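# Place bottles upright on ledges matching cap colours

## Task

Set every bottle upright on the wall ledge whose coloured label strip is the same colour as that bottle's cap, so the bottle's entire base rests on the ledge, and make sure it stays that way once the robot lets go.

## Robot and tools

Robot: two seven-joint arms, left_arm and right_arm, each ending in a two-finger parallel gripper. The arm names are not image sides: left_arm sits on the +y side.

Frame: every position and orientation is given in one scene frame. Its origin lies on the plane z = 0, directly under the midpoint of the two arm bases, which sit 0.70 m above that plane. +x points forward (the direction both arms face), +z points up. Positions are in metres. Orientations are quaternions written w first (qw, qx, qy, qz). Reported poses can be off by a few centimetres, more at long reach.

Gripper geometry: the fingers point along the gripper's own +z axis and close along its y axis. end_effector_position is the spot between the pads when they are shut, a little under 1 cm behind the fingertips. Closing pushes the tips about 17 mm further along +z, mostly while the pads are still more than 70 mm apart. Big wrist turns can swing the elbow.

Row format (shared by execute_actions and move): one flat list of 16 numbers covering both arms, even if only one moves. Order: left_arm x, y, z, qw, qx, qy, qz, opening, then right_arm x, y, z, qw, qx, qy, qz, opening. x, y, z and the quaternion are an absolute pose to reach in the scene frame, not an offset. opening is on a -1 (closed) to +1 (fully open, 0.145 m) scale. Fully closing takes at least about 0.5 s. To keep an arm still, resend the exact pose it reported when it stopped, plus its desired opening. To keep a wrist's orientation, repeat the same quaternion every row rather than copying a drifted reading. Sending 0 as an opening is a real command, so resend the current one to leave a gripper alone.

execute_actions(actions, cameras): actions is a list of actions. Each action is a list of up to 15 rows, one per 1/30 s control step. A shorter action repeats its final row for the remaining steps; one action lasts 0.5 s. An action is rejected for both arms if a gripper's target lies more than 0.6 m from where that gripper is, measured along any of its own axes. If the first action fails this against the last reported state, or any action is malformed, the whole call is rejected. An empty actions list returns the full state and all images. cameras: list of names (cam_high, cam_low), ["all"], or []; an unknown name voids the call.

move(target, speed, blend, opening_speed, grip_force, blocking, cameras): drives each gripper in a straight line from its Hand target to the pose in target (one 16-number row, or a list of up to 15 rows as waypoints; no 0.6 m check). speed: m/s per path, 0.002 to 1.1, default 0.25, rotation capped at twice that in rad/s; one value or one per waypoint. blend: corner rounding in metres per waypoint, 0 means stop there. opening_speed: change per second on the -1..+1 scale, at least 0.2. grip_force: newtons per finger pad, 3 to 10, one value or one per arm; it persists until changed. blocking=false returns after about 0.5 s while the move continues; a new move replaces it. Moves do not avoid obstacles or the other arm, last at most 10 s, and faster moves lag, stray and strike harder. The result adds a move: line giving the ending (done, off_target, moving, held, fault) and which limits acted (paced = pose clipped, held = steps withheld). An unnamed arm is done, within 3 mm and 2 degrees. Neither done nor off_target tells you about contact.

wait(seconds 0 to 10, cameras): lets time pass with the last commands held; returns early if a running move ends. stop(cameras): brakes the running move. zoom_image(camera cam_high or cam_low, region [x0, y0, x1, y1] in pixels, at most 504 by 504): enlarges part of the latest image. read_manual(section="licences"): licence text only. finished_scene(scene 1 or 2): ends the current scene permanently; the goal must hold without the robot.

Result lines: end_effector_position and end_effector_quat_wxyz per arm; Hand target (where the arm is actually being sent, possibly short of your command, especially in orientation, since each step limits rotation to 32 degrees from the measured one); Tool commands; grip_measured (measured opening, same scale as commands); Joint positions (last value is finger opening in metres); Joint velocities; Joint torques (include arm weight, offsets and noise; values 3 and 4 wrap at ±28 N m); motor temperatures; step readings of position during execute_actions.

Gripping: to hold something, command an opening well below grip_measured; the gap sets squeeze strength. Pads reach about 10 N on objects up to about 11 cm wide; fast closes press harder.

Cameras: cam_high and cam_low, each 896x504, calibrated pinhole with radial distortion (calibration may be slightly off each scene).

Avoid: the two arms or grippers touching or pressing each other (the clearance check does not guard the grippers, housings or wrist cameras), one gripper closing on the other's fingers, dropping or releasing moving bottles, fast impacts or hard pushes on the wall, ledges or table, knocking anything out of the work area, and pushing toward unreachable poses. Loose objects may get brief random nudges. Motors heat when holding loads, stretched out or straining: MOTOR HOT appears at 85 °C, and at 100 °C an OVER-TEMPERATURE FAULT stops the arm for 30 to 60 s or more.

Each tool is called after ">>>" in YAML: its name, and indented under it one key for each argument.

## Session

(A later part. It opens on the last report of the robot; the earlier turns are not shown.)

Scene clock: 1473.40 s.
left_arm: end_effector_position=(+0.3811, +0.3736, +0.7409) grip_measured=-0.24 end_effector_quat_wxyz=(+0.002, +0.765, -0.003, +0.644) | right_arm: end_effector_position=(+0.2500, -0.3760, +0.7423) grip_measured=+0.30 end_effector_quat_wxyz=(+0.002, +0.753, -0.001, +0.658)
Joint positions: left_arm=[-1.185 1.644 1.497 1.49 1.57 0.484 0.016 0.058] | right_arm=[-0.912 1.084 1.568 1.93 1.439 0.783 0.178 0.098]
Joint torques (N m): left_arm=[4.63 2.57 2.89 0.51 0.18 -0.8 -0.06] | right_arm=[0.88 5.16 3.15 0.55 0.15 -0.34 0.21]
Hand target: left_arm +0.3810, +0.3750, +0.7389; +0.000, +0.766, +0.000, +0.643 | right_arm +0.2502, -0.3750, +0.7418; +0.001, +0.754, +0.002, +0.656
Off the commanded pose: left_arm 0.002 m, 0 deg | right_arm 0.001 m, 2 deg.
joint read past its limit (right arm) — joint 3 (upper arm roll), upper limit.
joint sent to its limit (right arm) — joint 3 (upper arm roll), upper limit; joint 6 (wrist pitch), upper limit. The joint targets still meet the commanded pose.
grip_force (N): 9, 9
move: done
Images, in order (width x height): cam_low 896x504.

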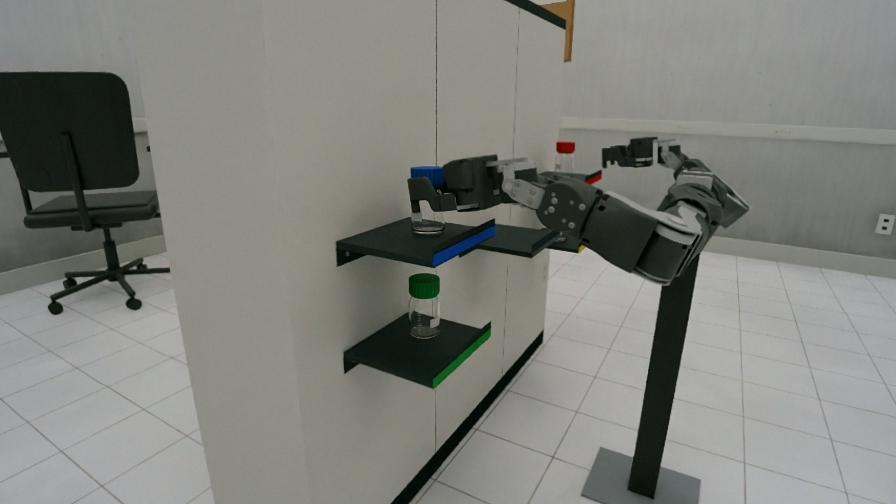

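>>> move:
  target: [0.381, 0.375, 0.741, 0, 0.766, 0, 0.643, 0.3, 0.25, -0.375, 0.742, 0, 0.766, 0, 0.643, 0.3]
  speed: 0.02
  opening_speed: 0.5

>>> move:
  target: [0.25, 0.375, 0.747, 0, 0.766, 0, 0.643, 0.3, 0.25, -0.375, 0.742, 0, 0.766, 0, 0.643, 0.3]
  speed: 0.1
  cameras: ["all"]

>>> zoom_image:
  camera: "cam_low"
  region: [330, 130, 630, 400]

>>> zoom_image:
  camera: "cam_high"
  region: [420, 190, 700, 430]

Scene clock: 1483.73 s.
left_arm: end_effector_position=(+0.3811, +0.3742, +0.7406) grip_measured=+0.30 end_effector_quat_wxyz=(+0.001, +0.766, -0.002, +0.643) | right_arm: end_effector_position=(+0.2500, -0.3760, +0.7423) grip_measured=+0.30 end_effector_quat_wxyz=(+0.002, +0.753, -0.001, +0.658)
Joint positions: left_arm=[-1.185 1.644 1.497 1.489 1.571 0.486 0.015 0.098] | right_arm=[-0.912 1.084 1.568 1.93 1.439 0.783 0.178 0.098]
Joint torques (N m): left_arm=[5.68 3.18 3.54 0.14 0.16 -0.58 -0.02] | right_arm=[0.83 5.08 3.18 0.7 0.12 -0.33 0.21]
Hand target: left_arm +0.3810, +0.3750, +0.7409; +0.000, +0.766, +0.000, +0.643 | right_arm +0.2502, -0.3750, +0.7418; +0.001, +0.754, +0.002, +0.656
Off the commanded pose: left_arm 0.001 m, 0 deg | right_arm 0.001 m, 2 deg.
joint read past its limit (right arm) — joint 3 (upper arm roll), upper limit.
joint sent to its limit (right arm) — joint 3 (upper arm roll), upper limit; joint 6 (wrist pitch), upper limit. The joint targets still meet the commanded pose.
grip_force (N): 9, 9
move: done

Scene clock: 1485.47 s.
left_arm: end_effector_position=(+0.2498, +0.3761, +0.7469) grip_measured=+0.30 end_effector_quat_wxyz=(-0.002, +0.748, +0.000, +0.663) | right_arm: end_effector_position=(+0.2500, -0.3760, +0.7423) grip_measured=+0.30 end_effector_quat_wxyz=(+0.002, +0.753, -0.001, +0.658)
Joint positions: left_arm=[-0.907 1.089 1.576 1.927 1.444 0.781 0.176 0.098] | right_arm=[-0.912 1.084 1.568 1.93 1.439 0.783 0.178 0.098]
Joint torques (N m): left_arm=[1.33 5.1 2.35 0.54 0.14 -0.55 0.25] | right_arm=[0.83 5.16 3.21 0.66 0.13 -0.29 0.19]
Hand target: left_arm +0.2502, +0.3750, +0.7467; -0.001, +0.749, -0.002, +0.662 | right_arm +0.2502, -0.3750, +0.7418; +0.001, +0.754, +0.002, +0.656
Off the commanded pose: left_arm 0.001 m, 3 deg | right_arm 0.001 m, 2 deg.
joint read past its limit (left arm) — joint 3 (upper arm roll), upper limit.
joint read past its limit (right arm) — joint 3 (upper arm roll), upper limit.
joint sent to its limit (left arm) — joint 3 (upper arm roll), upper limit; joint 6 (wrist pitch), upper limit. The joint targets are off in orientation, not in position.
joint sent to its limit (right arm) — joint 3 (upper arm roll), upper limit; joint 6 (wrist pitch), upper limit. The joint targets still meet the commanded pose.
grip_force (N): 9, 9
move: off_target (left_arm)

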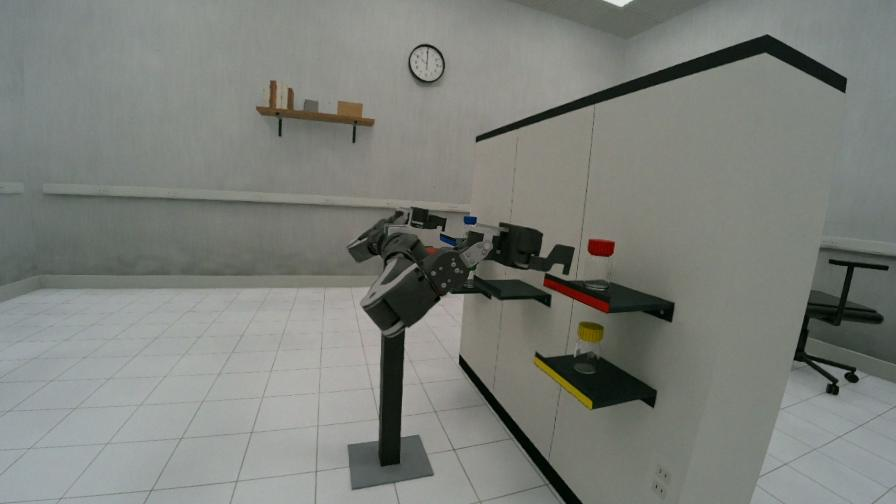

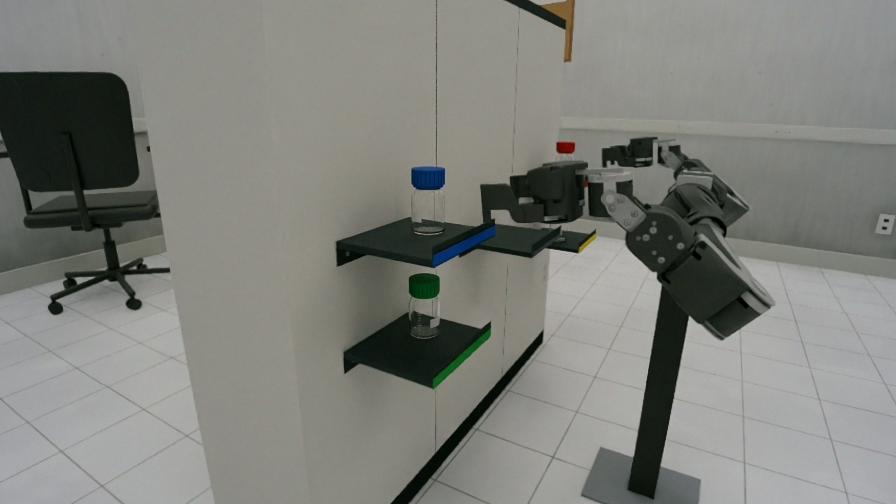

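Scaled by 1.680 from the camera's 896x504 image, which has a finer 1280x720 frame.

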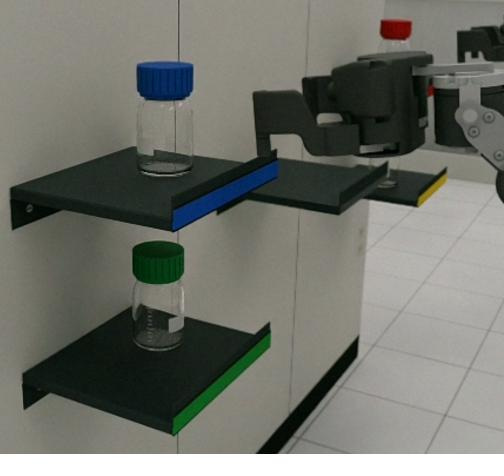

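Scaled by 1.800 from the camera's 896x504 image, which has a finer 1280x720 frame.

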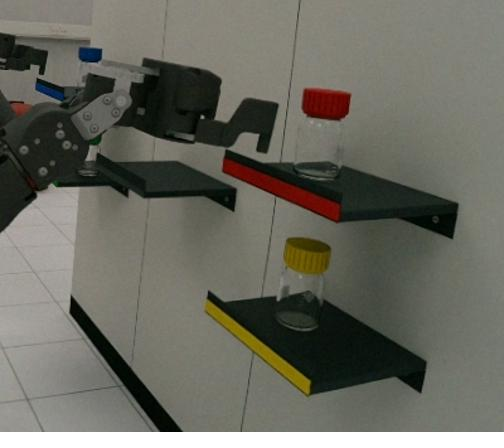

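All four are placed. Finishing the practice scene.

>>> finished_scene:
  scene: 1

The scene is finished: the task was done.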